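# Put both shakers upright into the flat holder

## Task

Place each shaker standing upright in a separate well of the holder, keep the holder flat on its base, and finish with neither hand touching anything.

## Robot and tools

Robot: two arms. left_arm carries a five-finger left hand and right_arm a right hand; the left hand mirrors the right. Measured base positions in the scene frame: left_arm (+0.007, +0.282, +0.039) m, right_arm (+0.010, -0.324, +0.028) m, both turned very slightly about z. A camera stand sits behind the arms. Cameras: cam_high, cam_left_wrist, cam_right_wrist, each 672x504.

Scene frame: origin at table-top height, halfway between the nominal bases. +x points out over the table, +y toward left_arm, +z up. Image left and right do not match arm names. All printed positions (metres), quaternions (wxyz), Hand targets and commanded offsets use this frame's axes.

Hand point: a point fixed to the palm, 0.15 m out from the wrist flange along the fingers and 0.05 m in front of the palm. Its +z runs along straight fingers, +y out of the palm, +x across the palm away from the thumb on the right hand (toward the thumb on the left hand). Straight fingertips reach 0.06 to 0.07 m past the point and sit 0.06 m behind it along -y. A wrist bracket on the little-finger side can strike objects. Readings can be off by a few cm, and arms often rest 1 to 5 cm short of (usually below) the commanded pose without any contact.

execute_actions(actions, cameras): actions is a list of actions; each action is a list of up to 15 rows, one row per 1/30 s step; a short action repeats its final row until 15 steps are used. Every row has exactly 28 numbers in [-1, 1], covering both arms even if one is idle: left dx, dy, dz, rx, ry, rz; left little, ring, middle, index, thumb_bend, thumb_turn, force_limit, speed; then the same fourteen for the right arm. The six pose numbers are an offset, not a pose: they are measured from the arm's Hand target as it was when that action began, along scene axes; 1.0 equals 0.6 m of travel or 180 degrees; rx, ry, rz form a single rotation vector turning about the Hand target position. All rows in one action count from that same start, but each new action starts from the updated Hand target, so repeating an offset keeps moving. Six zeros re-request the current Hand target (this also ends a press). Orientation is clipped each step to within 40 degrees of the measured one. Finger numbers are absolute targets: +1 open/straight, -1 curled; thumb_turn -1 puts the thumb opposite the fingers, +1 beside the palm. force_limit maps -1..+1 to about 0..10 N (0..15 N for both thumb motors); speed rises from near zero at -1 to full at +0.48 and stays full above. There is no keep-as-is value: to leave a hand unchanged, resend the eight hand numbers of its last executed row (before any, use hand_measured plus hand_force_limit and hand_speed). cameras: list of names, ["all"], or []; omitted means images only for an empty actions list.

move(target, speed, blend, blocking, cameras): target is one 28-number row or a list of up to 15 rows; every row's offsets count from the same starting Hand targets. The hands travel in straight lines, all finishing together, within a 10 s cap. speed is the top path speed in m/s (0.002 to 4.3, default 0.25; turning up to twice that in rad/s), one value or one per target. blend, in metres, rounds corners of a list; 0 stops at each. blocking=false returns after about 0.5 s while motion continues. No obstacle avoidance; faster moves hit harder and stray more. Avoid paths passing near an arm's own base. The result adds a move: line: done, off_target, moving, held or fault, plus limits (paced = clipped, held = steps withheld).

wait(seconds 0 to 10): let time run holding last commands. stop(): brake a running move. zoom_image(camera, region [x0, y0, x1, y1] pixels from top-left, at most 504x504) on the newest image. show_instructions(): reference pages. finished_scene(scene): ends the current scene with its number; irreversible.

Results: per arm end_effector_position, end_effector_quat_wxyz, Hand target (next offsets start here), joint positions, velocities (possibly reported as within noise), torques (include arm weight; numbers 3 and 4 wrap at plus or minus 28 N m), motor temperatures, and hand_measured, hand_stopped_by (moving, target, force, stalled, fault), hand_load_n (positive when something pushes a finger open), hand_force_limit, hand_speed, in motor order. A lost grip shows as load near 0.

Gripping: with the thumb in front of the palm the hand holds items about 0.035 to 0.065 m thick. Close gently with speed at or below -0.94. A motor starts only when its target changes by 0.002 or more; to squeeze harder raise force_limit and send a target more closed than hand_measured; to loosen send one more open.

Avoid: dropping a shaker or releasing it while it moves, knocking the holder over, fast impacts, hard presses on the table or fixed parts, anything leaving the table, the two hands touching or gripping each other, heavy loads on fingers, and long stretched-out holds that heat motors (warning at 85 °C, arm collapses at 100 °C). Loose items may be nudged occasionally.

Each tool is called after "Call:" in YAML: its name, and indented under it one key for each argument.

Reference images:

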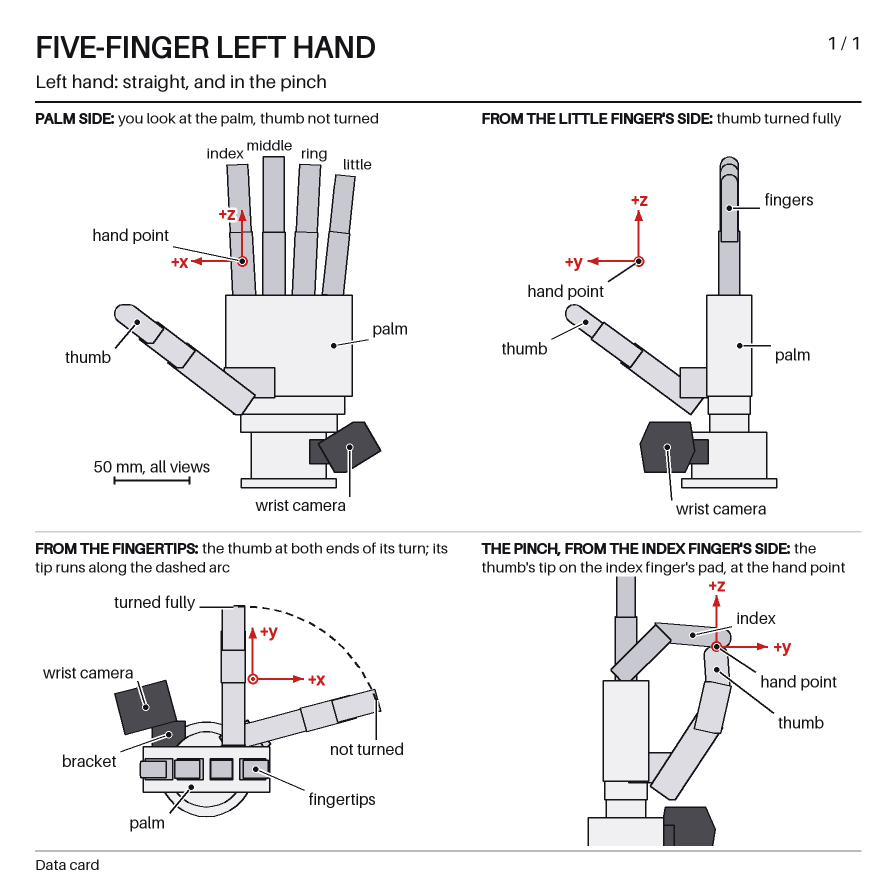

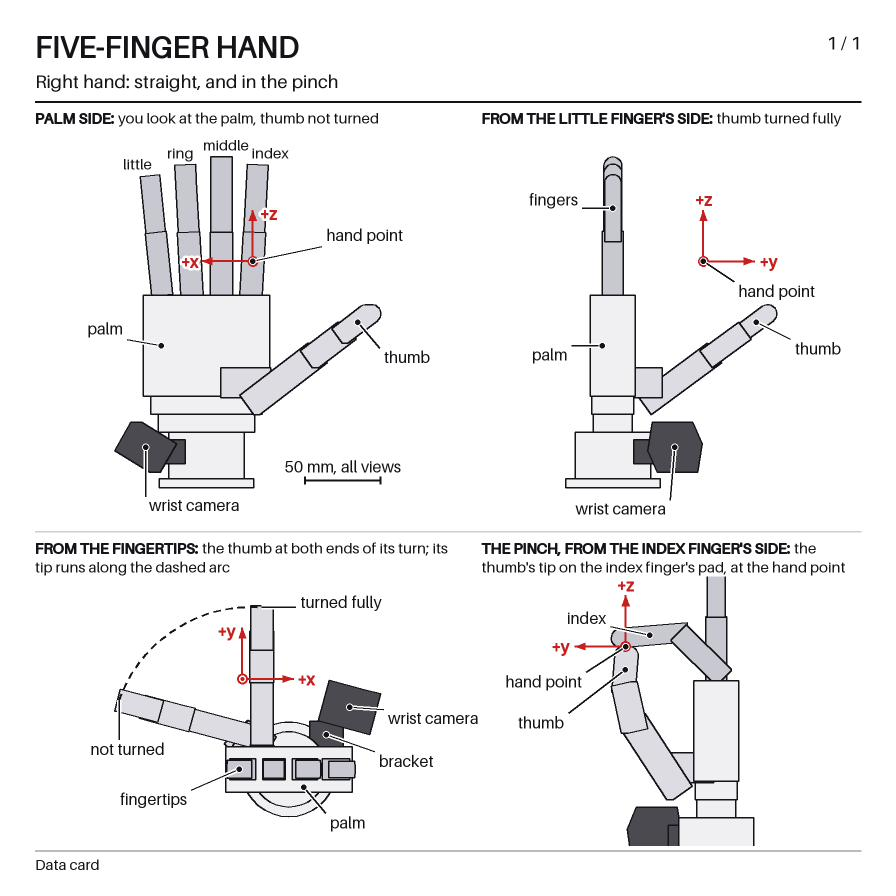

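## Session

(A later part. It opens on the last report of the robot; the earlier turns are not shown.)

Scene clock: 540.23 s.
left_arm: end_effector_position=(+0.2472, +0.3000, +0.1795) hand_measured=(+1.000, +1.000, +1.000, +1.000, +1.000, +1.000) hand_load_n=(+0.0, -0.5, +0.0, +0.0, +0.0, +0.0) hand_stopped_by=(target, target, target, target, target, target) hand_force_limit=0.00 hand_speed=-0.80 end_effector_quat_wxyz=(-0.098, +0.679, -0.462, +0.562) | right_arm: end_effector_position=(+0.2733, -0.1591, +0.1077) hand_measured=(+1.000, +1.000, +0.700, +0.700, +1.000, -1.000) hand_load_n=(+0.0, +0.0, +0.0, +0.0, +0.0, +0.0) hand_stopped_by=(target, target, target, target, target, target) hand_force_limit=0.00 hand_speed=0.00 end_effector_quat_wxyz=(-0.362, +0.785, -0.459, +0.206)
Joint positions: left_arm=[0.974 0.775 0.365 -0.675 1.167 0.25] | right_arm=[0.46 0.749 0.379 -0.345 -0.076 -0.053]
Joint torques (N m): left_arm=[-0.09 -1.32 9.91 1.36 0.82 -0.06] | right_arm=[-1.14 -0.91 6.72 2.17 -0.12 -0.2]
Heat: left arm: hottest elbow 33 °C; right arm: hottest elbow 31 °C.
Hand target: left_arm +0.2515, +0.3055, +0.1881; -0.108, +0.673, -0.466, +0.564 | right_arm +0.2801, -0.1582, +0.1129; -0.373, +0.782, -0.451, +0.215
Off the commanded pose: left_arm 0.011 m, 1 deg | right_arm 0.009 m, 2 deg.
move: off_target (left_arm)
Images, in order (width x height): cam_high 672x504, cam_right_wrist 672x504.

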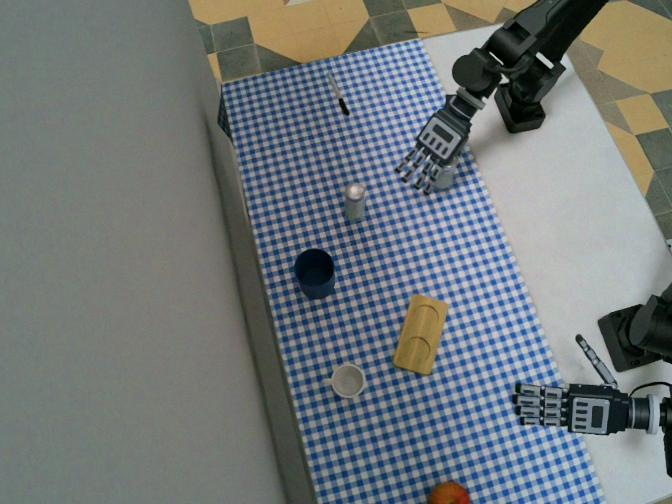

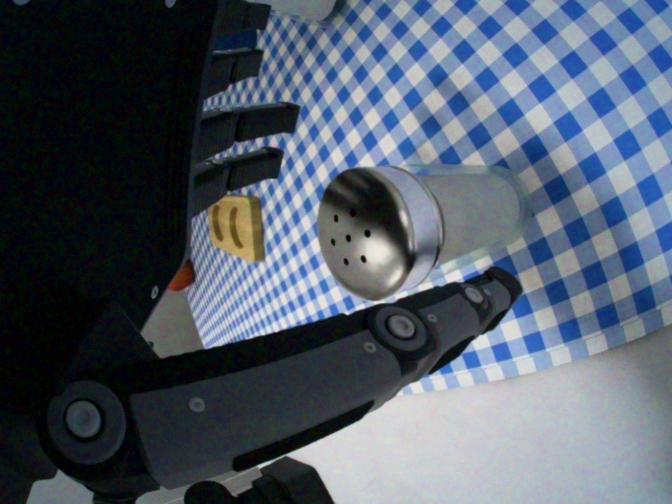

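Call:
move:
  target: [0,0,0,0,0,0,1,1,1,1,1,1,0,-0.8,0,0,-0.042,0,0,0,1,1,0.7,0.7,1,-1,0,0]
  cameras: ["cam_high","cam_right_wrist"]
  speed: 0.08

Call:
zoom_image:
  camera: "cam_high"
  region: [380, 110, 500, 210]

Scene clock: 619.87 s.
left_arm: end_effector_position=(+0.2472, +0.3000, +0.1795) hand_measured=(+1.000, +1.000, +1.000, +1.000, +1.000, +1.000) hand_load_n=(+0.0, +0.0, +0.0, +0.0, +0.0, +0.0) hand_stopped_by=(target, target, target, target, target, target) hand_force_limit=0.00 hand_speed=-0.80 end_effector_quat_wxyz=(-0.098, +0.679, -0.462, +0.562) | right_arm: end_effector_position=(+0.2724, -0.1595, +0.0843) hand_measured=(+1.000, +1.000, +0.700, +0.700, +1.000, -1.000) hand_load_n=(-0.5, +0.0, +0.0, +0.0, +0.0, +0.5) hand_stopped_by=(target, target, target, target, target, target) hand_force_limit=0.00 hand_speed=0.00 end_effector_quat_wxyz=(-0.364, +0.784, -0.459, +0.207)
Joint positions: left_arm=[0.974 0.775 0.365 -0.675 1.167 0.25] | right_arm=[0.46 0.79 0.324 -0.243 -0.076 -0.053]
Joint torques (N m): left_arm=[-0.09 -1.14 9.96 1.36 0.81 -0.03] | right_arm=[-1.32 -0.21 6.57 2.33 -0.09 -0.21]
Heat: left arm: hottest elbow 33 °C; right arm: hottest elbow 31 °C.
Hand target: left_arm +0.2515, +0.3055, +0.1881; -0.108, +0.673, -0.466, +0.564 | right_arm +0.2799, -0.1581, +0.0875; -0.373, +0.782, -0.451, +0.215
Off the commanded pose: left_arm 0.011 m, 1 deg | right_arm 0.008 m, 2 deg.
move: off_target (left_arm)
Images, in order (width x height): cam_high 672x504, cam_right_wrist 672x504.

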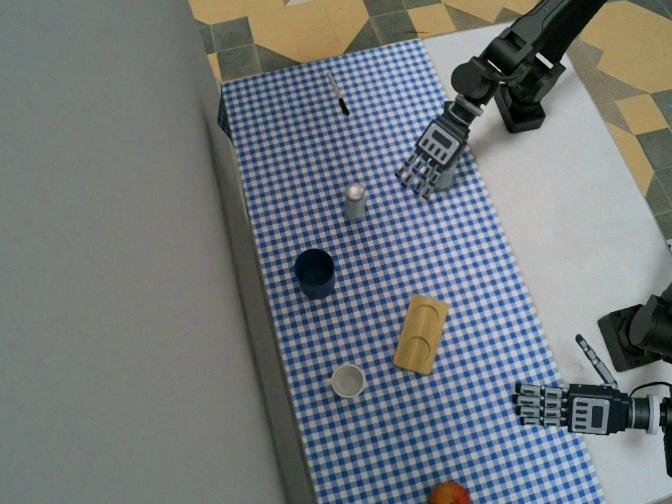

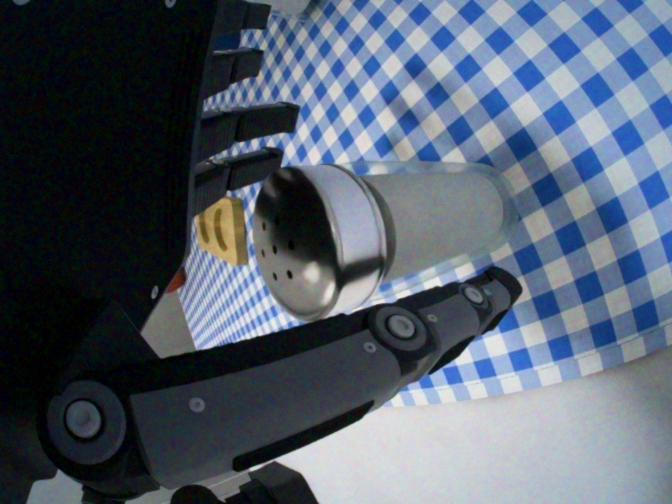

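Scaled by 4.200 from the camera's 672x504 image, which has a finer 960x720 frame.

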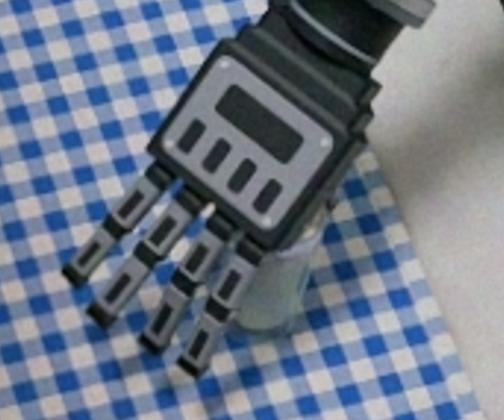

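Call:
move:
  target: [0,0,0,0,0,0,1,1,1,1,1,1,0,-0.8,0.009,0.005,-0.042,0,0,0,1,1,0.7,0.7,1,-1,0,0]
  cameras: ["cam_high","cam_right_wrist"]
  speed: 0.08

Call:
zoom_image:
  camera: "cam_high"
  region: [380, 110, 500, 210]

Scene clock: 639.33 s.
left_arm: end_effector_position=(+0.2472, +0.3000, +0.1795) hand_measured=(+1.000, +1.000, +1.000, +1.000, +1.000, +1.000) hand_load_n=(+0.0, +0.0, +0.0, +0.0, +0.0, +0.0) hand_stopped_by=(target, target, target, target, target, target) hand_force_limit=0.00 hand_speed=-0.80 end_effector_quat_wxyz=(-0.098, +0.679, -0.462, +0.562) | right_arm: end_effector_position=(+0.2786, -0.1567, +0.0596) hand_measured=(+1.000, +1.000, +0.700, +0.700, +1.000, -1.000) hand_load_n=(+0.0, +0.0, +0.0, +0.0, +0.0, +0.0) hand_stopped_by=(target, target, target, target, target, target) hand_force_limit=0.00 hand_speed=0.00 end_effector_quat_wxyz=(-0.364, +0.784, -0.459, +0.207)
Joint positions: left_arm=[0.974 0.775 0.365 -0.675 1.167 0.25] | right_arm=[0.46 0.893 0.288 -0.104 -0.076 -0.053]
Joint torques (N m): left_arm=[-0.56 -1.44 9.85 1.42 0.83 -0.06] | right_arm=[-1.08 -0.62 6.02 2.35 -0.06 -0.17]
Heat: left arm: hottest elbow 33 °C; right arm: hottest elbow 30 °C.
Hand target: left_arm +0.2515, +0.3055, +0.1881; -0.108, +0.673, -0.466, +0.564 | right_arm +0.2854, -0.1551, +0.0624; -0.373, +0.782, -0.451, +0.215
Off the commanded pose: left_arm 0.011 m, 1 deg | right_arm 0.007 m, 2 deg.
move: off_target (left_arm)
Images, in order (width x height): cam_high 672x504, cam_right_wrist 672x504.

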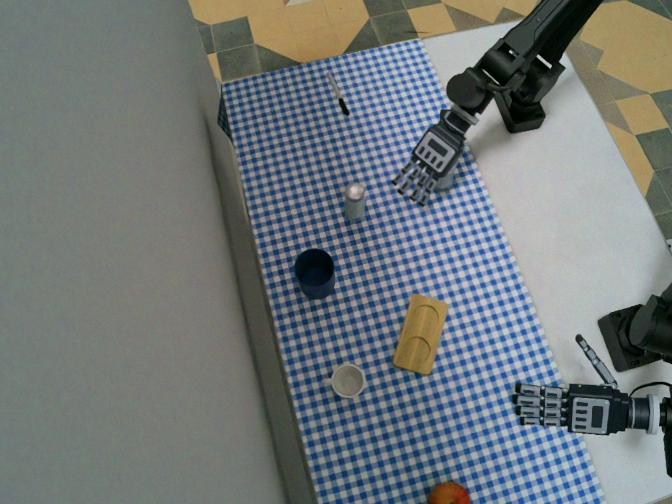

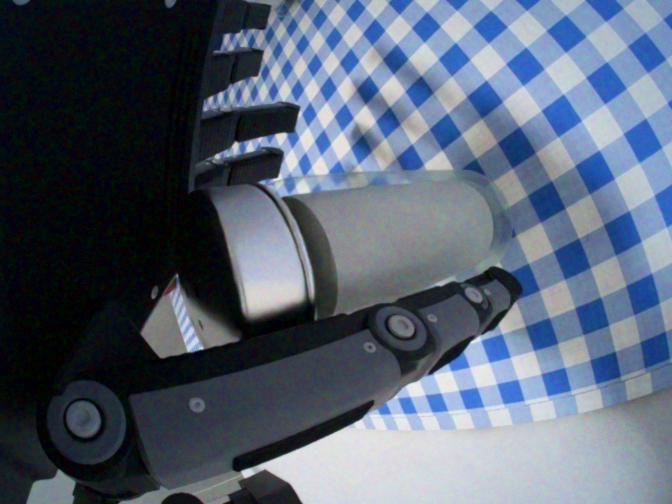

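Scaled by 4.200 from the camera's 672x504 image, which has a finer 960x720 frame.

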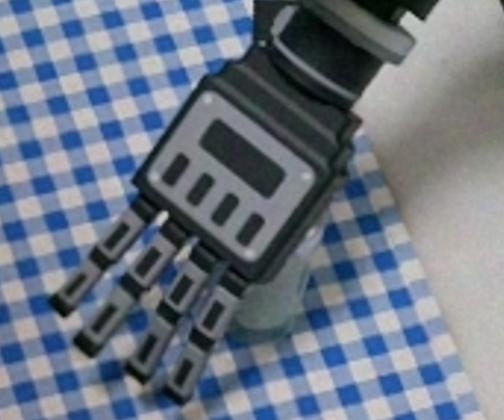

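Call:
move:
  target: [0,0,0,0,0,0,1,1,1,1,1,1,0,-0.8,0,0,0,0,0,0,1,1,-0.5,-0.5,0.4,-1,-0.5,-0.85]
  cameras: ["cam_high","cam_right_wrist"]

Call:
zoom_image:
  camera: "cam_high"
  region: [380, 110, 500, 210]

Scene clock: 651.20 s.
left_arm: end_effector_position=(+0.2472, +0.3000, +0.1795) hand_measured=(+1.000, +1.000, +1.000, +1.000, +1.000, +1.000) hand_load_n=(+0.0, +0.0, +0.0, +0.0, +0.0, -0.5) hand_stopped_by=(target, target, target, target, target, target) hand_force_limit=0.00 hand_speed=-0.80 end_effector_quat_wxyz=(-0.098, +0.679, -0.462, +0.562) | right_arm: end_effector_position=(+0.2781, -0.1570, +0.0589) hand_measured=(+1.000, +1.000, -0.076, -0.118, +0.826, -1.000) hand_load_n=(+0.0, +0.0, +4.0, +2.5, +6.5, +0.5) hand_stopped_by=(target, target, force, force, force, target) hand_force_limit=-0.50 hand_speed=-0.85 end_effector_quat_wxyz=(-0.364, +0.784, -0.458, +0.207)
Joint positions: left_arm=[0.974 0.775 0.365 -0.675 1.167 0.25] | right_arm=[0.46 0.893 0.287 -0.104 -0.076 -0.054]
Joint torques (N m): left_arm=[0.03 -0.79 9.91 1.5 0.82 -0.05] | right_arm=[-1.26 -1.03 6.13 2.28 -0.05 -0.17]
Heat: left arm: hottest elbow 33 °C; right arm: hottest elbow 31 °C.
Hand target: left_arm +0.2515, +0.3055, +0.1881; -0.108, +0.673, -0.466, +0.564 | right_arm +0.2854, -0.1551, +0.0624; -0.373, +0.782, -0.451, +0.215
Off the commanded pose: left_arm 0.011 m, 1 deg | right_arm 0.008 m, 2 deg.
move: off_target (left_arm)
Images, in order (width x height): cam_high 672x504, cam_right_wrist 672x504.

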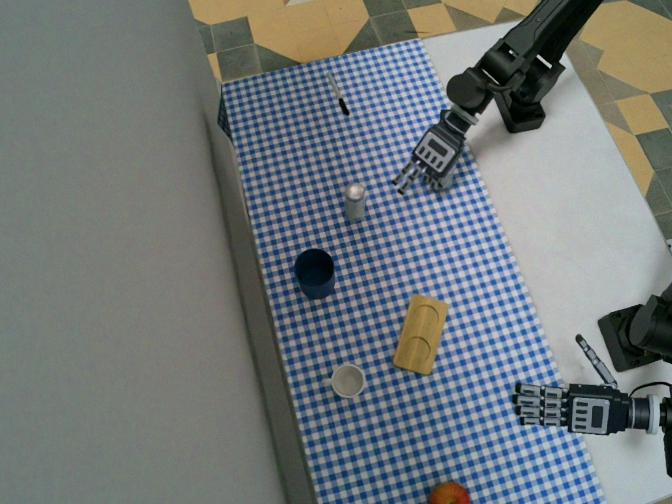

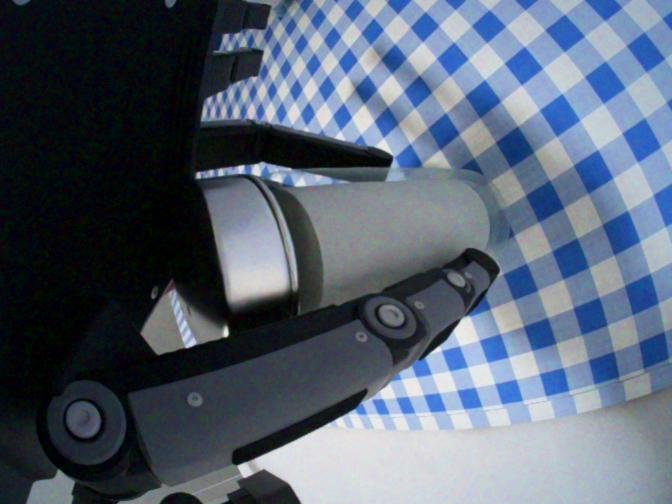

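Scaled by 4.200 from the camera's 672x504 image, which has a finer 960x720 frame.

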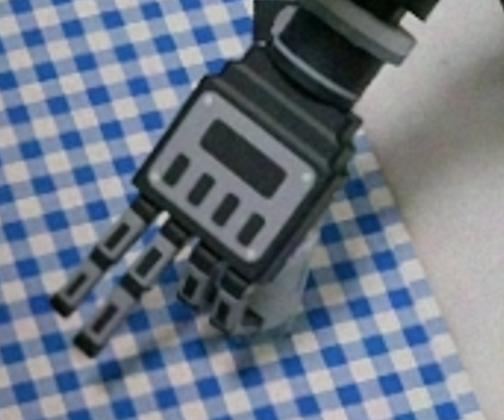

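Call:
move:
  target: [0,0,0,0,0,0,1,1,1,1,1,1,0,-0.8,0,0,0.15,0,0,0,1,1,-0.5,-0.5,0.4,-1,-0.5,-0.85]
  cameras: ["cam_high","cam_right_wrist"]
  speed: 0.12

Call:
zoom_image:
  camera: "cam_high"
  region: [380, 90, 500, 190]

Scene clock: 661.20 s.
left_arm: end_effector_position=(+0.2472, +0.3000, +0.1795) hand_measured=(+1.000, +1.000, +1.000, +1.000, +1.000, +1.000) hand_load_n=(+0.0, +0.0, +0.5, +0.0, +0.0, -0.5) hand_stopped_by=(target, target, target, target, target, target) hand_force_limit=0.00 hand_speed=-0.80 end_effector_quat_wxyz=(-0.098, +0.679, -0.462, +0.562) | right_arm: end_effector_position=(+0.2656, -0.1630, +0.1133) hand_measured=(+1.000, +1.000, -0.076, -0.118, +0.826, -1.000) hand_load_n=(+0.0, +0.0, +5.0, +3.0, +6.5, +0.5) hand_stopped_by=(target, target, force, force, force, target) hand_force_limit=-0.50 hand_speed=-0.85 end_effector_quat_wxyz=(-0.345, +0.793, -0.462, +0.195)
Joint positions: left_arm=[0.974 0.775 0.365 -0.675 1.167 0.25] | right_arm=[0.46 0.735 0.41 -0.434 -0.076 -0.059]
Joint torques (N m): left_arm=[-0.26 -1.44 9.74 1.44 0.84 -0.05] | right_arm=[-1.03 -2.08 11.15 0.83 0.01 -0.15]
Heat: left arm: hottest elbow 33 °C; right arm: hottest elbow 31 °C.
Hand target: left_arm +0.2515, +0.3055, +0.1881; -0.108, +0.673, -0.466, +0.564 | right_arm +0.2853, -0.1551, +0.1522; -0.373, +0.782, -0.451, +0.215
Off the commanded pose: left_arm 0.011 m, 1 deg | right_arm 0.044 m, 4 deg.
move: off_target (left_arm, right_arm)
Images, in order (width x height): cam_high 672x504, cam_right_wrist 672x504.

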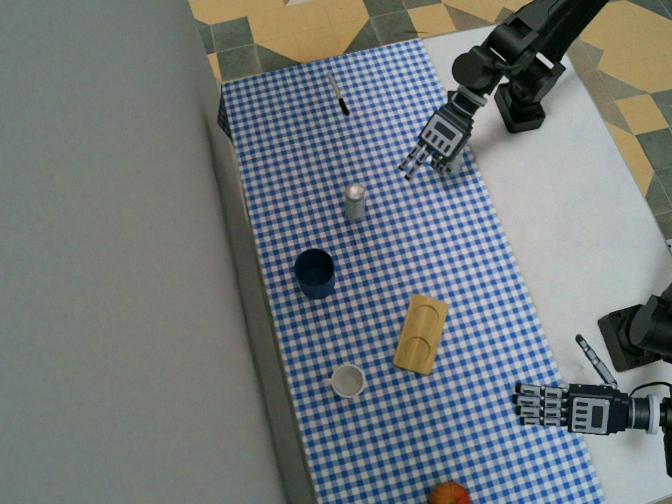

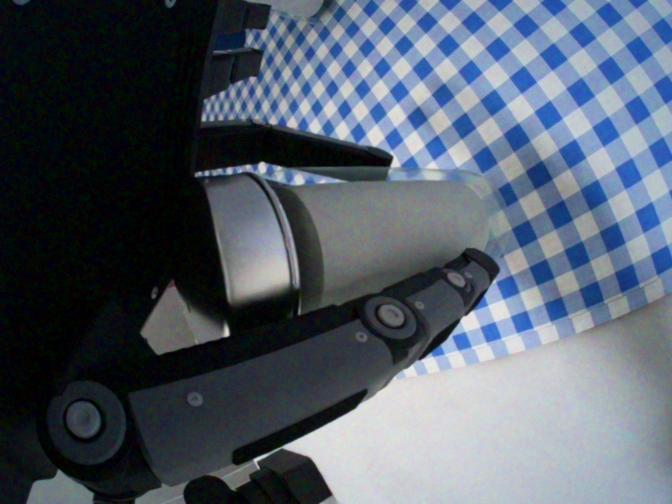

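Scaled by 4.200 from the camera's 672x504 image, which has a finer 960x720 frame.

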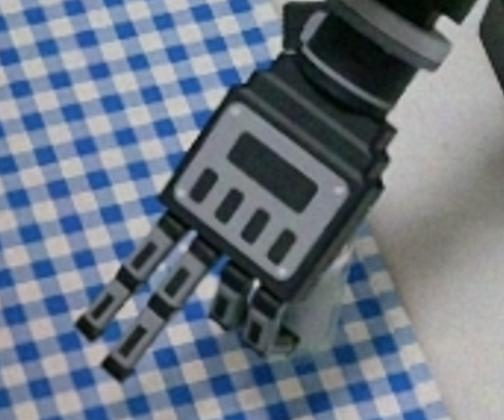

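Call:
move:
  target:
    - [0,0,0,0,0,0,1,1,1,1,1,1,0,-0.8,0,0,0.167,0,0,0,1,1,-0.5,-0.5,0.4,-1,-0.5,-0.85]
    - [0,0,0,0,0,0,1,1,1,1,1,1,0,-0.8,0.27,0.40,0.167,0,0,0,1,1,-0.5,-0.5,0.4,-1,-0.5,-0.85]
  blend: [0.03,0]
  cameras: ["cam_high","cam_right_wrist"]
  speed: 0.15

Scene clock: 697.27 s.
left_arm: end_effector_position=(+0.2472, +0.3000, +0.1795) hand_measured=(+1.000, +1.000, +1.000, +1.000, +1.000, +1.000) hand_load_n=(+0.0, +0.0, +0.0, +0.0, -0.5, -0.5) hand_stopped_by=(target, target, target, target, target, target) hand_force_limit=0.00 hand_speed=-0.80 end_effector_quat_wxyz=(-0.098, +0.679, -0.462, +0.562) | right_arm: end_effector_position=(+0.4242, +0.0602, +0.2101) hand_measured=(+1.000, +1.000, -0.076, -0.118, +0.826, -1.000) hand_load_n=(+0.0, -0.5, +5.0, +3.5, +6.0, +1.0) hand_stopped_by=(target, target, force, force, force, target) hand_force_limit=-0.50 hand_speed=-0.85 end_effector_quat_wxyz=(-0.326, +0.807, -0.451, +0.200)
Joint positions: left_arm=[0.974 0.775 0.365 -0.675 1.167 0.25] | right_arm=[0.773 1.456 1.195 -0.538 0.16 0.12]
Joint torques (N m): left_arm=[-0.09 -1.2 9.91 1.35 0.83 -0.06] | right_arm=[-0.38 -11.52 11.34 2.36 0.32 0.14]
Heat: left arm: hottest elbow 33 °C; right arm: hottest elbow 36 °C.
Hand target: left_arm +0.2515, +0.3055, +0.1881; -0.108, +0.673, -0.466, +0.564 | right_arm +0.4474, +0.0849, +0.2528; -0.373, +0.782, -0.451, +0.215
Off the commanded pose: left_arm 0.011 m, 1 deg | right_arm 0.054 m, 6 deg.
move: off_target (left_arm, right_arm)
Images, in order (width x height): cam_high 672x504, cam_right_wrist 672x504.

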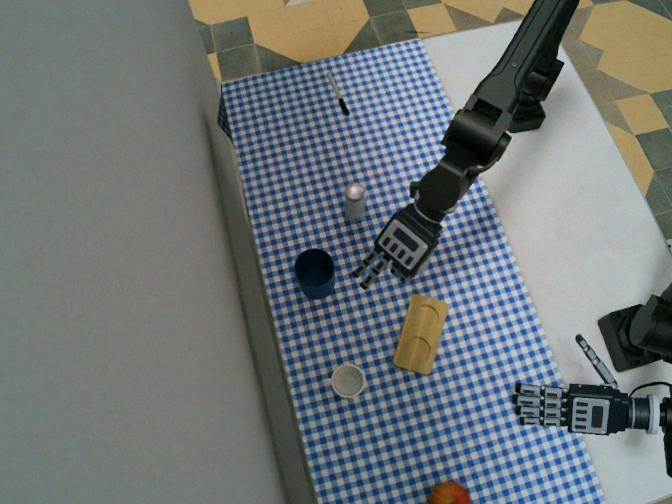

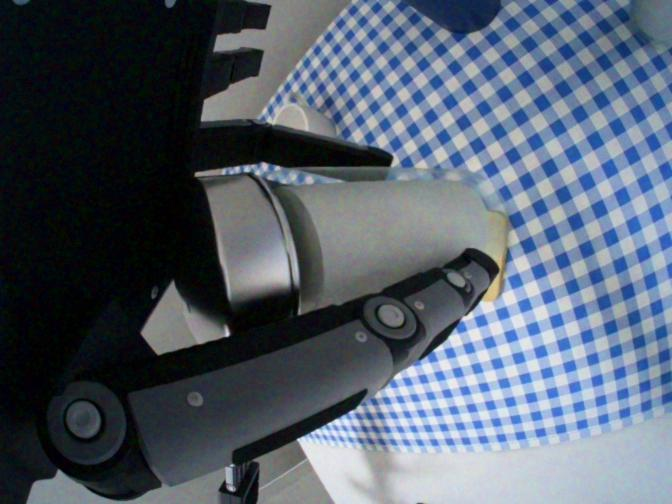

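Call:
zoom_image:
  camera: "cam_high"
  region: [340, 200, 480, 380]

Call:
zoom_image:
  camera: "cam_right_wrist"
  region: [360, 140, 620, 340]

Scaled by 2.800 from the camera's 672x504 image, which has a finer 960x720 frame.

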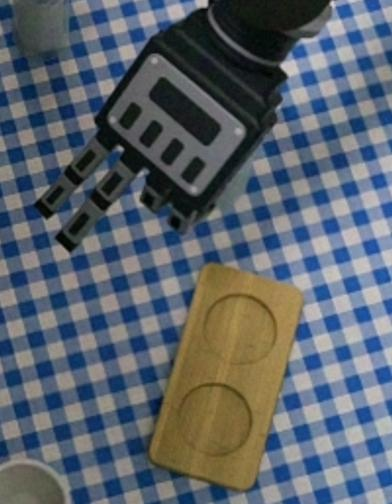

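Scaled by 1.938 from the camera's 672x504 image, which has a finer 960x720 frame.

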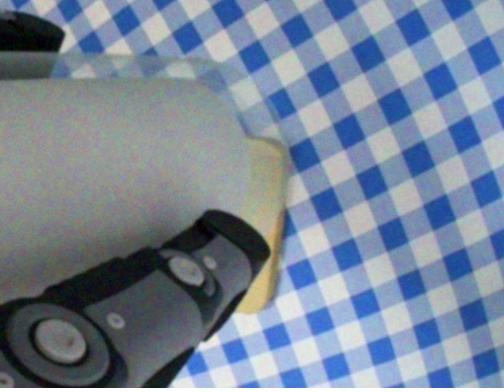

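Call:
move:
  target: [0,0,0,0,0,0,1,1,1,1,1,1,0,-0.8,0.0777,0.153,-0.066,0.0235,-0.0168,0,1,1,-0.5,-0.5,0.4,-1,-0.5,-0.85]
  cameras: ["cam_high","cam_right_wrist"]
  speed: 0.12

Call:
zoom_image:
  camera: "cam_high"
  region: [340, 220, 480, 400]

Call:
zoom_image:
  camera: "cam_right_wrist"
  region: [360, 140, 620, 340]

Scene clock: 741.47 s.
left_arm: end_effector_position=(+0.2472, +0.3000, +0.1795) hand_measured=(+1.000, +1.000, +1.000, +1.000, +1.000, +1.000) hand_load_n=(+0.0, +0.0, +0.0, +0.0, +0.0, -0.5) hand_stopped_by=(target, target, target, target, target, target) hand_force_limit=0.00 hand_speed=-0.80 end_effector_quat_wxyz=(-0.098, +0.679, -0.462, +0.562) | right_arm: end_effector_position=(+0.4709, +0.1482, +0.1665) hand_measured=(+1.000, +1.000, -0.076, -0.118, +0.826, -1.000) hand_load_n=(+0.0, +0.0, +5.0, +3.5, +6.0, +0.5) hand_stopped_by=(target, target, force, force, force, target) hand_force_limit=-0.50 hand_speed=-0.85 end_effector_quat_wxyz=(-0.362, +0.791, -0.448, +0.207)
Joint positions: left_arm=[0.974 0.775 0.365 -0.675 1.167 0.25] | right_arm=[0.832 1.693 1.323 -0.357 0.197 0.168]
Joint torques (N m): left_arm=[-0.44 -0.85 9.83 1.31 0.83 -0.04] | right_arm=[-0.56 -15.33 11.11 2.62 0.33 0.12]
Motor temperatures (°C): left_arm=[25 25 34 23 27 24] | right_arm=[27 28 37 23 24 25]
Heat: left arm: hottest elbow 34 °C; right arm: hottest elbow 37 °C.
Hand target: left_arm +0.2515, +0.3055, +0.1881; -0.108, +0.673, -0.466, +0.564 | right_arm +0.4940, +0.1766, +0.2131; -0.414, +0.762, -0.448, +0.219
Off the commanded pose: left_arm 0.011 m, 1 deg | right_arm 0.059 m, 7 deg.
move: off_target (left_arm, right_arm)
Images, in order (width x height): cam_high 672x504, cam_right_wrist 672x504.

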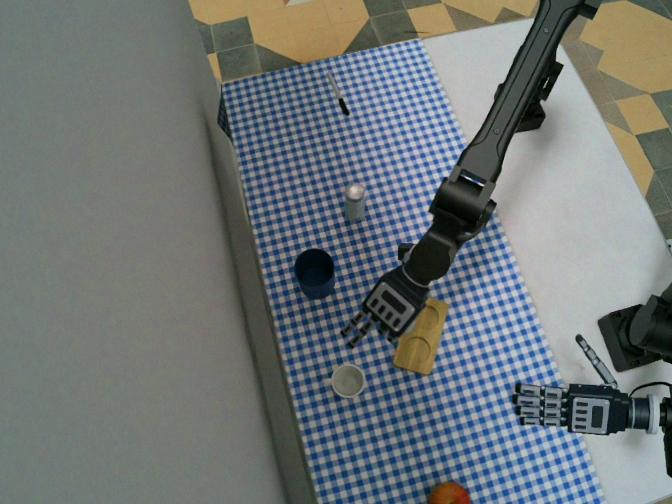

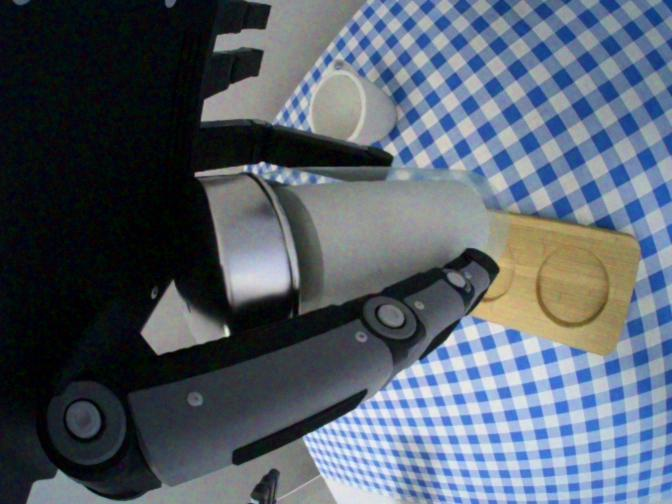

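Scaled by 2.800 from the camera's 672x504 image, which has a finer 960x720 frame.

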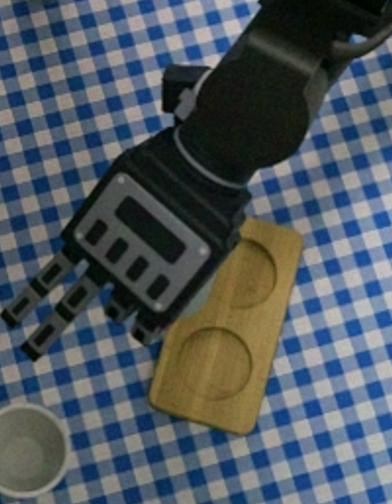

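Scaled by 1.938 from the camera's 672x504 image, which has a finer 960x720 frame.

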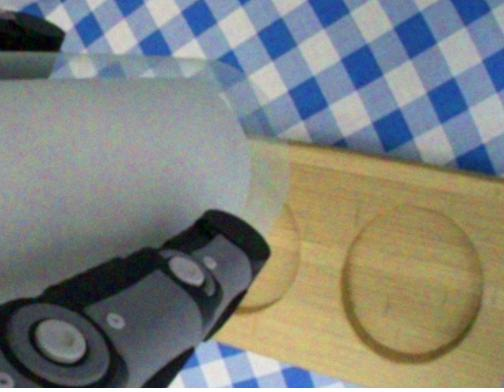

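Call:
move:
  target: [0,0,0,0,0,0,1,1,1,1,1,1,0,-0.8,-0.02,0.05,-0.083,0,0,0,0,0,-0.5,-0.5,0.4,-1,-0.5,-0.85]
  cameras: ["cam_high","cam_right_wrist"]
  speed: 0.12

Call:
zoom_image:
  camera: "cam_high"
  region: [340, 260, 480, 400]

Call:
zoom_image:
  camera: "cam_right_wrist"
  region: [360, 140, 620, 340]

Scene clock: 854.77 s.
left_arm: end_effector_position=(+0.2472, +0.3000, +0.1795) hand_measured=(+1.000, +1.000, +1.000, +1.000, +1.000, +1.000) hand_load_n=(+0.0, +0.0, +0.0, +0.0, +0.0, +0.0) hand_stopped_by=(target, target, target, target, target, target) hand_force_limit=0.00 hand_speed=-0.80 end_effector_quat_wxyz=(-0.098, +0.679, -0.462, +0.562) | right_arm: end_effector_position=(+0.4637, +0.1856, +0.1240) hand_measured=(+0.000, +0.000, -0.076, -0.118, +0.826, -1.000) hand_load_n=(+0.0, +0.0, +5.0, +3.0, +6.5, +0.5) hand_stopped_by=(target, target, force, force, force, target) hand_force_limit=-0.50 hand_speed=-0.85 end_effector_quat_wxyz=(-0.369, +0.789, -0.445, +0.210)
Joint positions: left_arm=[0.974 0.775 0.365 -0.675 1.167 0.25] | right_arm=[0.887 1.787 1.323 -0.254 0.238 0.199]
Joint torques (N m): left_arm=[-0.15 -0.97 9.87 1.47 0.81 -0.05] | right_arm=[-0.56 -17.14 9.2 2.58 0.37 0.12]
Heat: left arm: hottest elbow 34 °C; right arm: hottest elbow 37 °C.
Hand target: left_arm +0.2515, +0.3055, +0.1881; -0.108, +0.673, -0.466, +0.564 | right_arm +0.4821, +0.2065, +0.1633; -0.414, +0.761, -0.449, +0.219
Off the commanded pose: left_arm 0.011 m, 1 deg | right_arm 0.048 m, 6 deg.
move: off_target (left_arm, right_arm)
Images, in order (width x height): cam_high 672x504, cam_right_wrist 672x504.

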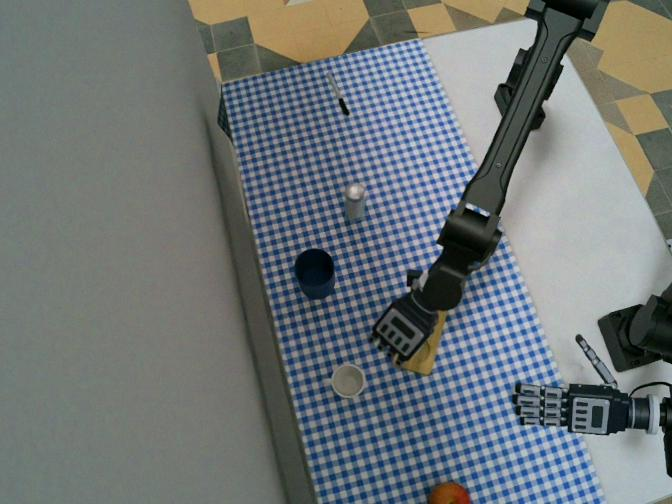

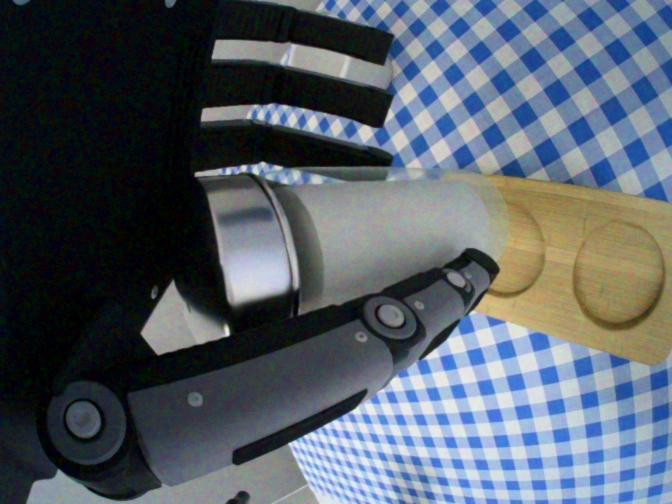

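Scaled by 3.600 from the camera's 672x504 image, which has a finer 960x720 frame.

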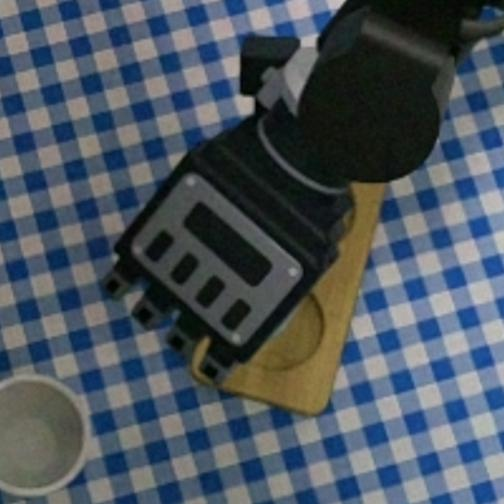

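Scaled by 1.938 from the camera's 672x504 image, which has a finer 960x720 frame.

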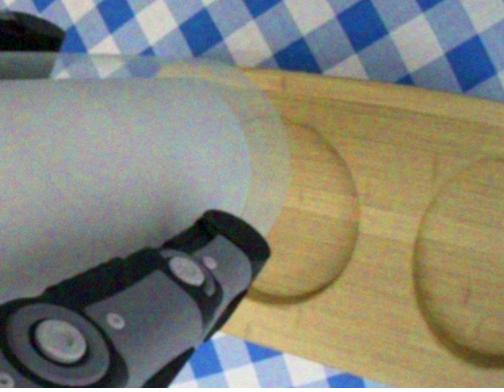

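Call:
zoom_image:
  camera: "cam_high"
  region: [380, 310, 460, 380]

Scaled by 6.300 from the camera's 672x504 image, which has a finer 960x720 frame.

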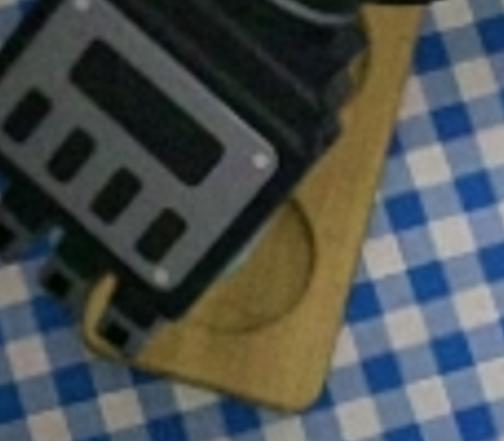

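Call:
move:
  target: [0,0,0,0,0,0,1,1,1,1,1,1,0,-0.8,-0.022,0.018,-0.035,0,0,0,0,0,-0.5,-0.5,0.4,-1,-0.5,-0.85]
  cameras: ["cam_high","cam_right_wrist"]
  speed: 0.12

Call:
zoom_image:
  camera: "cam_high"
  region: [380, 310, 460, 380]

Call:
zoom_image:
  camera: "cam_right_wrist"
  region: [400, 140, 660, 340]

Scene clock: 908.07 s.
left_arm: end_effector_position=(+0.2472, +0.3000, +0.1795) hand_measured=(+1.000, +1.000, +1.000, +1.000, +1.000, +1.000) hand_load_n=(+0.0, +0.0, +0.0, +0.0, +0.0, -0.5) hand_stopped_by=(target, target, target, target, target, target) hand_force_limit=0.00 hand_speed=-0.80 end_effector_quat_wxyz=(-0.098, +0.679, -0.462, +0.562) | right_arm: end_effector_position=(+0.4593, +0.2020, +0.1193) hand_measured=(+0.000, +0.000, -0.076, -0.118, +0.826, -1.000) hand_load_n=(+0.0, +0.0, +5.0, +3.0, +6.0, +0.5) hand_stopped_by=(target, target, force, force, force, target) hand_force_limit=-0.50 hand_speed=-0.85 end_effector_quat_wxyz=(-0.381, +0.782, -0.444, +0.215)
Joint positions: left_arm=[0.974 0.775 0.365 -0.675 1.167 0.25] | right_arm=[0.914 1.806 1.323 -0.21 0.263 0.216]
Joint torques (N m): left_arm=[-0.32 -1.08 9.89 1.43 0.84 -0.06] | right_arm=[-0.09 -16.85 7.58 2.65 0.37 0.13]
Heat: left arm: hottest elbow 34 °C; right arm: hottest elbow 36 °C.
Hand target: left_arm +0.2515, +0.3055, +0.1881; -0.108, +0.673, -0.466, +0.564 | right_arm +0.4689, +0.2173, +0.1423; -0.414, +0.761, -0.449, +0.219
Off the commanded pose: left_arm 0.011 m, 1 deg | right_arm 0.029 m, 4 deg.
move: off_target (left_arm, right_arm)
Images, in order (width x height): cam_high 672x504, cam_right_wrist 672x504.

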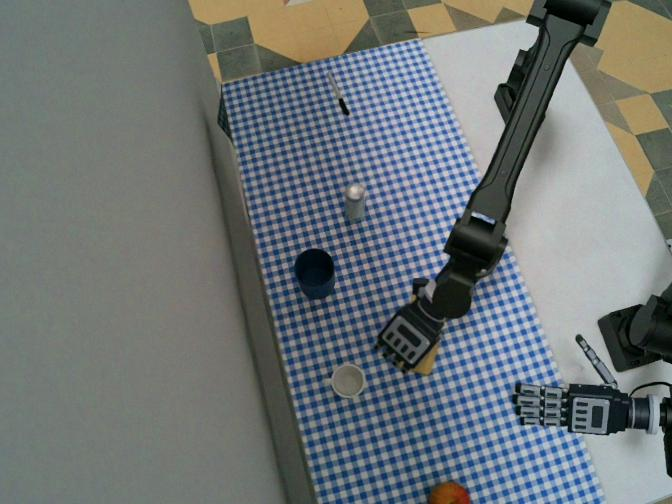

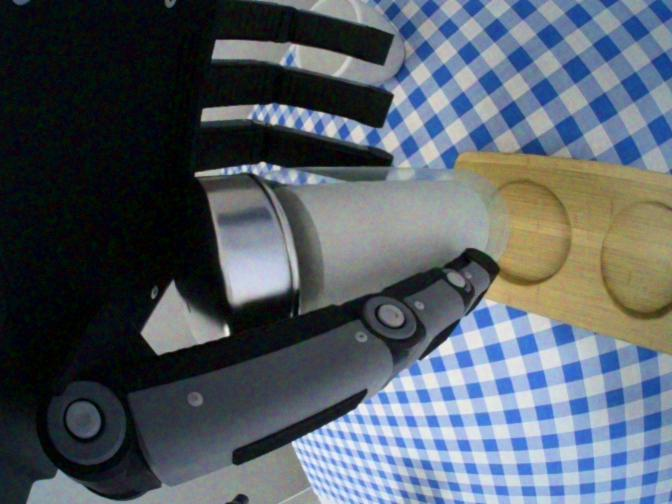

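Scaled by 6.300 from the camera's 672x504 image, which has a finer 960x720 frame.

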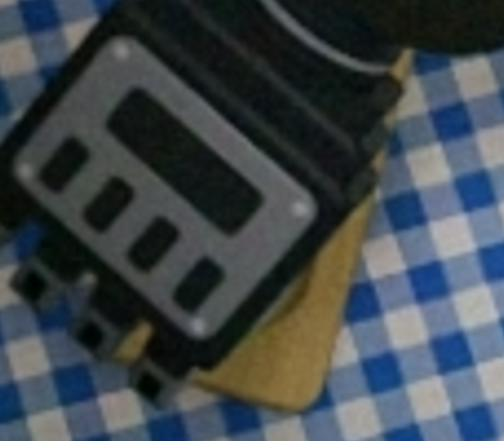

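Scaled by 1.938 from the camera's 672x504 image, which has a finer 960x720 frame.

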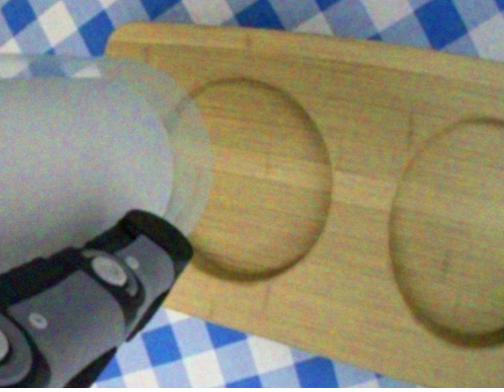

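Call:
move:
  target: [0,0,0,0,0,0,1,1,1,1,1,1,0,-0.8,-0.013,0.015,-0.025,-0.006,0.0115,0,0,0,-0.5,-0.5,0.4,-1,-0.5,-0.85]
  cameras: ["cam_high","cam_right_wrist"]
  speed: 0.1

Call:
zoom_image:
  camera: "cam_high"
  region: [380, 310, 460, 380]

Call:
zoom_image:
  camera: "cam_right_wrist"
  region: [400, 140, 660, 340]

Scene clock: 959.87 s.
left_arm: end_effector_position=(+0.2472, +0.3000, +0.1795) hand_measured=(+1.000, +1.000, +1.000, +1.000, +1.000, +1.000) hand_load_n=(+0.0, +0.0, +0.0, +0.0, +0.0, -0.5) hand_stopped_by=(target, target, target, target, target, target) hand_force_limit=0.00 hand_speed=-0.80 end_effector_quat_wxyz=(-0.098, +0.679, -0.462, +0.562) | right_arm: end_effector_position=(+0.4511, +0.2079, +0.0972) hand_measured=(+0.000, +0.000, -0.076, -0.118, +0.826, -1.000) hand_load_n=(+0.0, +0.0, +5.0, +3.0, +6.0, +0.5) hand_stopped_by=(target, target, force, force, force, target) hand_force_limit=-0.50 hand_speed=-0.85 end_effector_quat_wxyz=(-0.370, +0.787, -0.449, +0.206)
Joint positions: left_arm=[0.974 0.775 0.365 -0.675 1.167 0.25] | right_arm=[0.927 1.84 1.323 -0.21 0.264 0.239]
Joint torques (N m): left_arm=[0.15 -0.97 9.89 1.32 0.83 -0.08] | right_arm=[-0.44 -16.97 9.05 1.39 0.4 0.11]
Heat: left arm: hottest elbow 34 °C; right arm: hottest elbow 34 °C.
Hand target: left_arm +0.2515, +0.3055, +0.1881; -0.108, +0.673, -0.466, +0.564 | right_arm +0.4609, +0.2264, +0.1272; -0.398, +0.769, -0.454, +0.209
Off the commanded pose: left_arm 0.011 m, 1 deg | right_arm 0.037 m, 4 deg.
move: off_target (left_arm, right_arm)
Images, in order (width x height): cam_high 672x504, cam_right_wrist 672x504.

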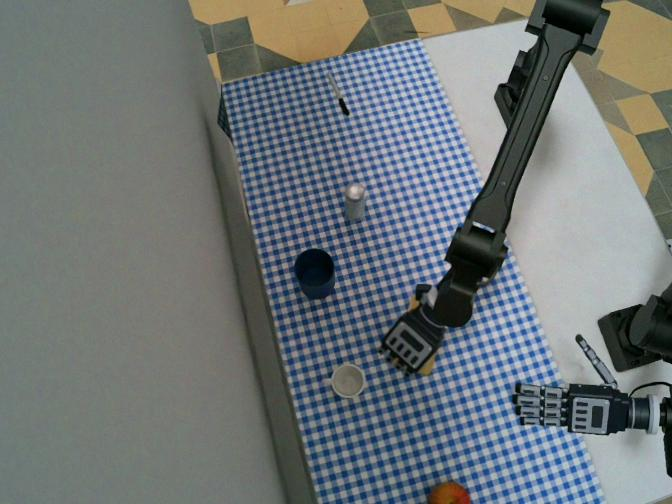

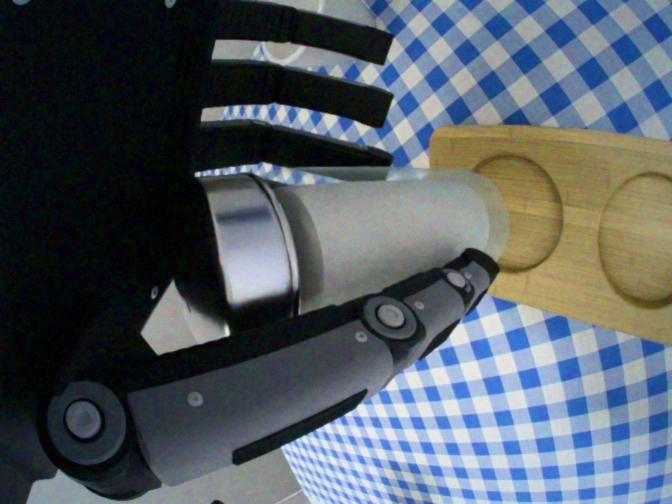

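Scaled by 6.300 from the camera's 672x504 image, which has a finer 960x720 frame.

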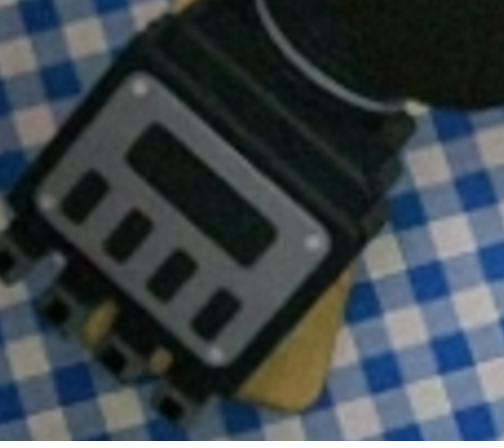

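Scaled by 1.938 from the camera's 672x504 image, which has a finer 960x720 frame.

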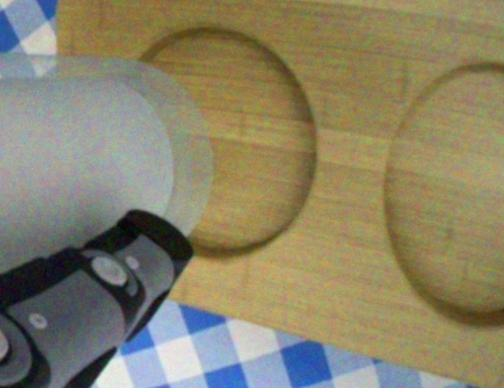

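Call:
move:
  target: [0,0,0,0,0,0,1,1,1,1,1,1,0,-0.8,-0.0017,0.008,-0.03,0,0,0,0,0,-0.5,-0.5,0.4,-1,-0.5,-0.85]
  cameras: ["cam_high","cam_right_wrist"]
  speed: 0.06

Call:
zoom_image:
  camera: "cam_right_wrist"
  region: [400, 140, 660, 340]

Scene clock: 979.27 s.
left_arm: end_effector_position=(+0.2472, +0.3000, +0.1795) hand_measured=(+1.000, +1.000, +1.000, +1.000, +1.000, +1.000) hand_load_n=(+0.0, +0.0, +0.0, +0.0, +0.0, -0.5) hand_stopped_by=(target, target, target, target, target, target) hand_force_limit=0.00 hand_speed=-0.80 end_effector_quat_wxyz=(-0.098, +0.679, -0.462, +0.562) | right_arm: end_effector_position=(+0.4490, +0.2089, +0.0841) hand_measured=(+0.000, +0.000, -0.076, -0.118, +0.826, -1.000) hand_load_n=(+0.0, +0.0, +5.0, +3.0, +6.0, +0.5) hand_stopped_by=(target, target, force, force, force, target) hand_force_limit=-0.50 hand_speed=-0.85 end_effector_quat_wxyz=(-0.362, +0.789, -0.451, +0.206)
Joint positions: left_arm=[0.974 0.775 0.365 -0.675 1.167 0.25] | right_arm=[0.932 1.861 1.323 -0.207 0.27 0.245]
Joint torques (N m): left_arm=[-0.67 -1.2 9.87 1.39 0.83 -0.07] | right_arm=[-0.5 -16.67 8.27 2.45 0.38 0.11]
Heat: left arm: hottest elbow 35 °C; right arm: hottest elbow 34 °C.
Hand target: left_arm +0.2515, +0.3055, +0.1881; -0.108, +0.673, -0.466, +0.564 | right_arm +0.4601, +0.2311, +0.1092; -0.398, +0.769, -0.454, +0.209
Off the commanded pose: left_arm 0.011 m, 1 deg | right_arm 0.035 m, 5 deg.
move: off_target (left_arm, right_arm)
Images, in order (width x height): cam_high 672x504, cam_right_wrist 672x504.

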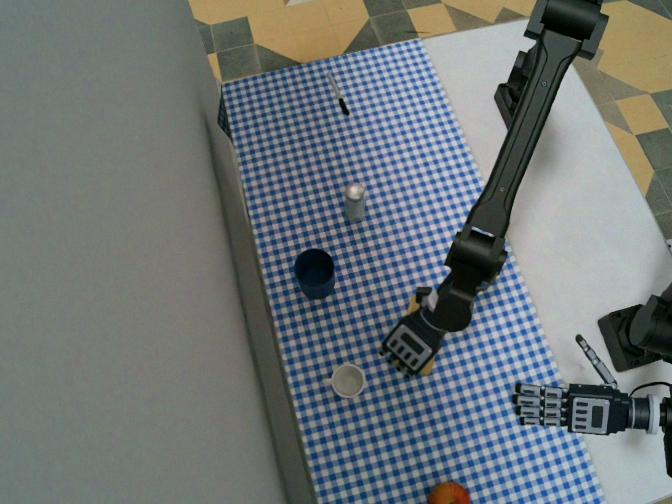

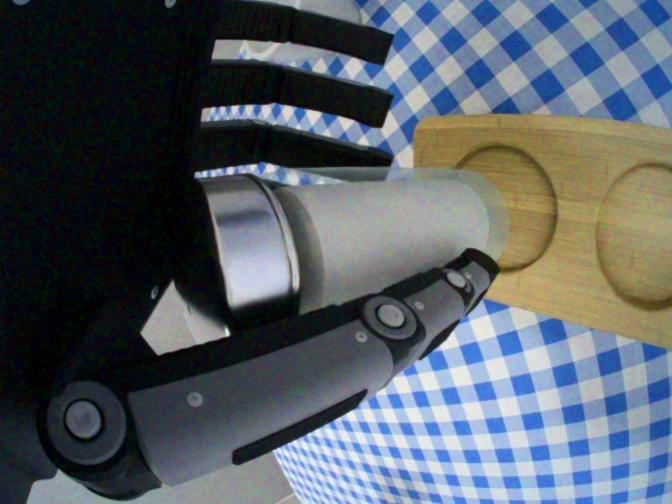

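Scaled by 1.938 from the camera's 672x504 image, which has a finer 960x720 frame.

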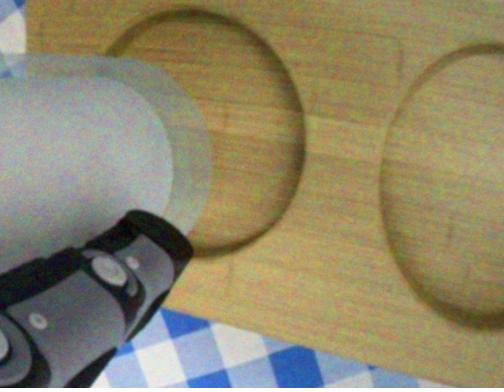

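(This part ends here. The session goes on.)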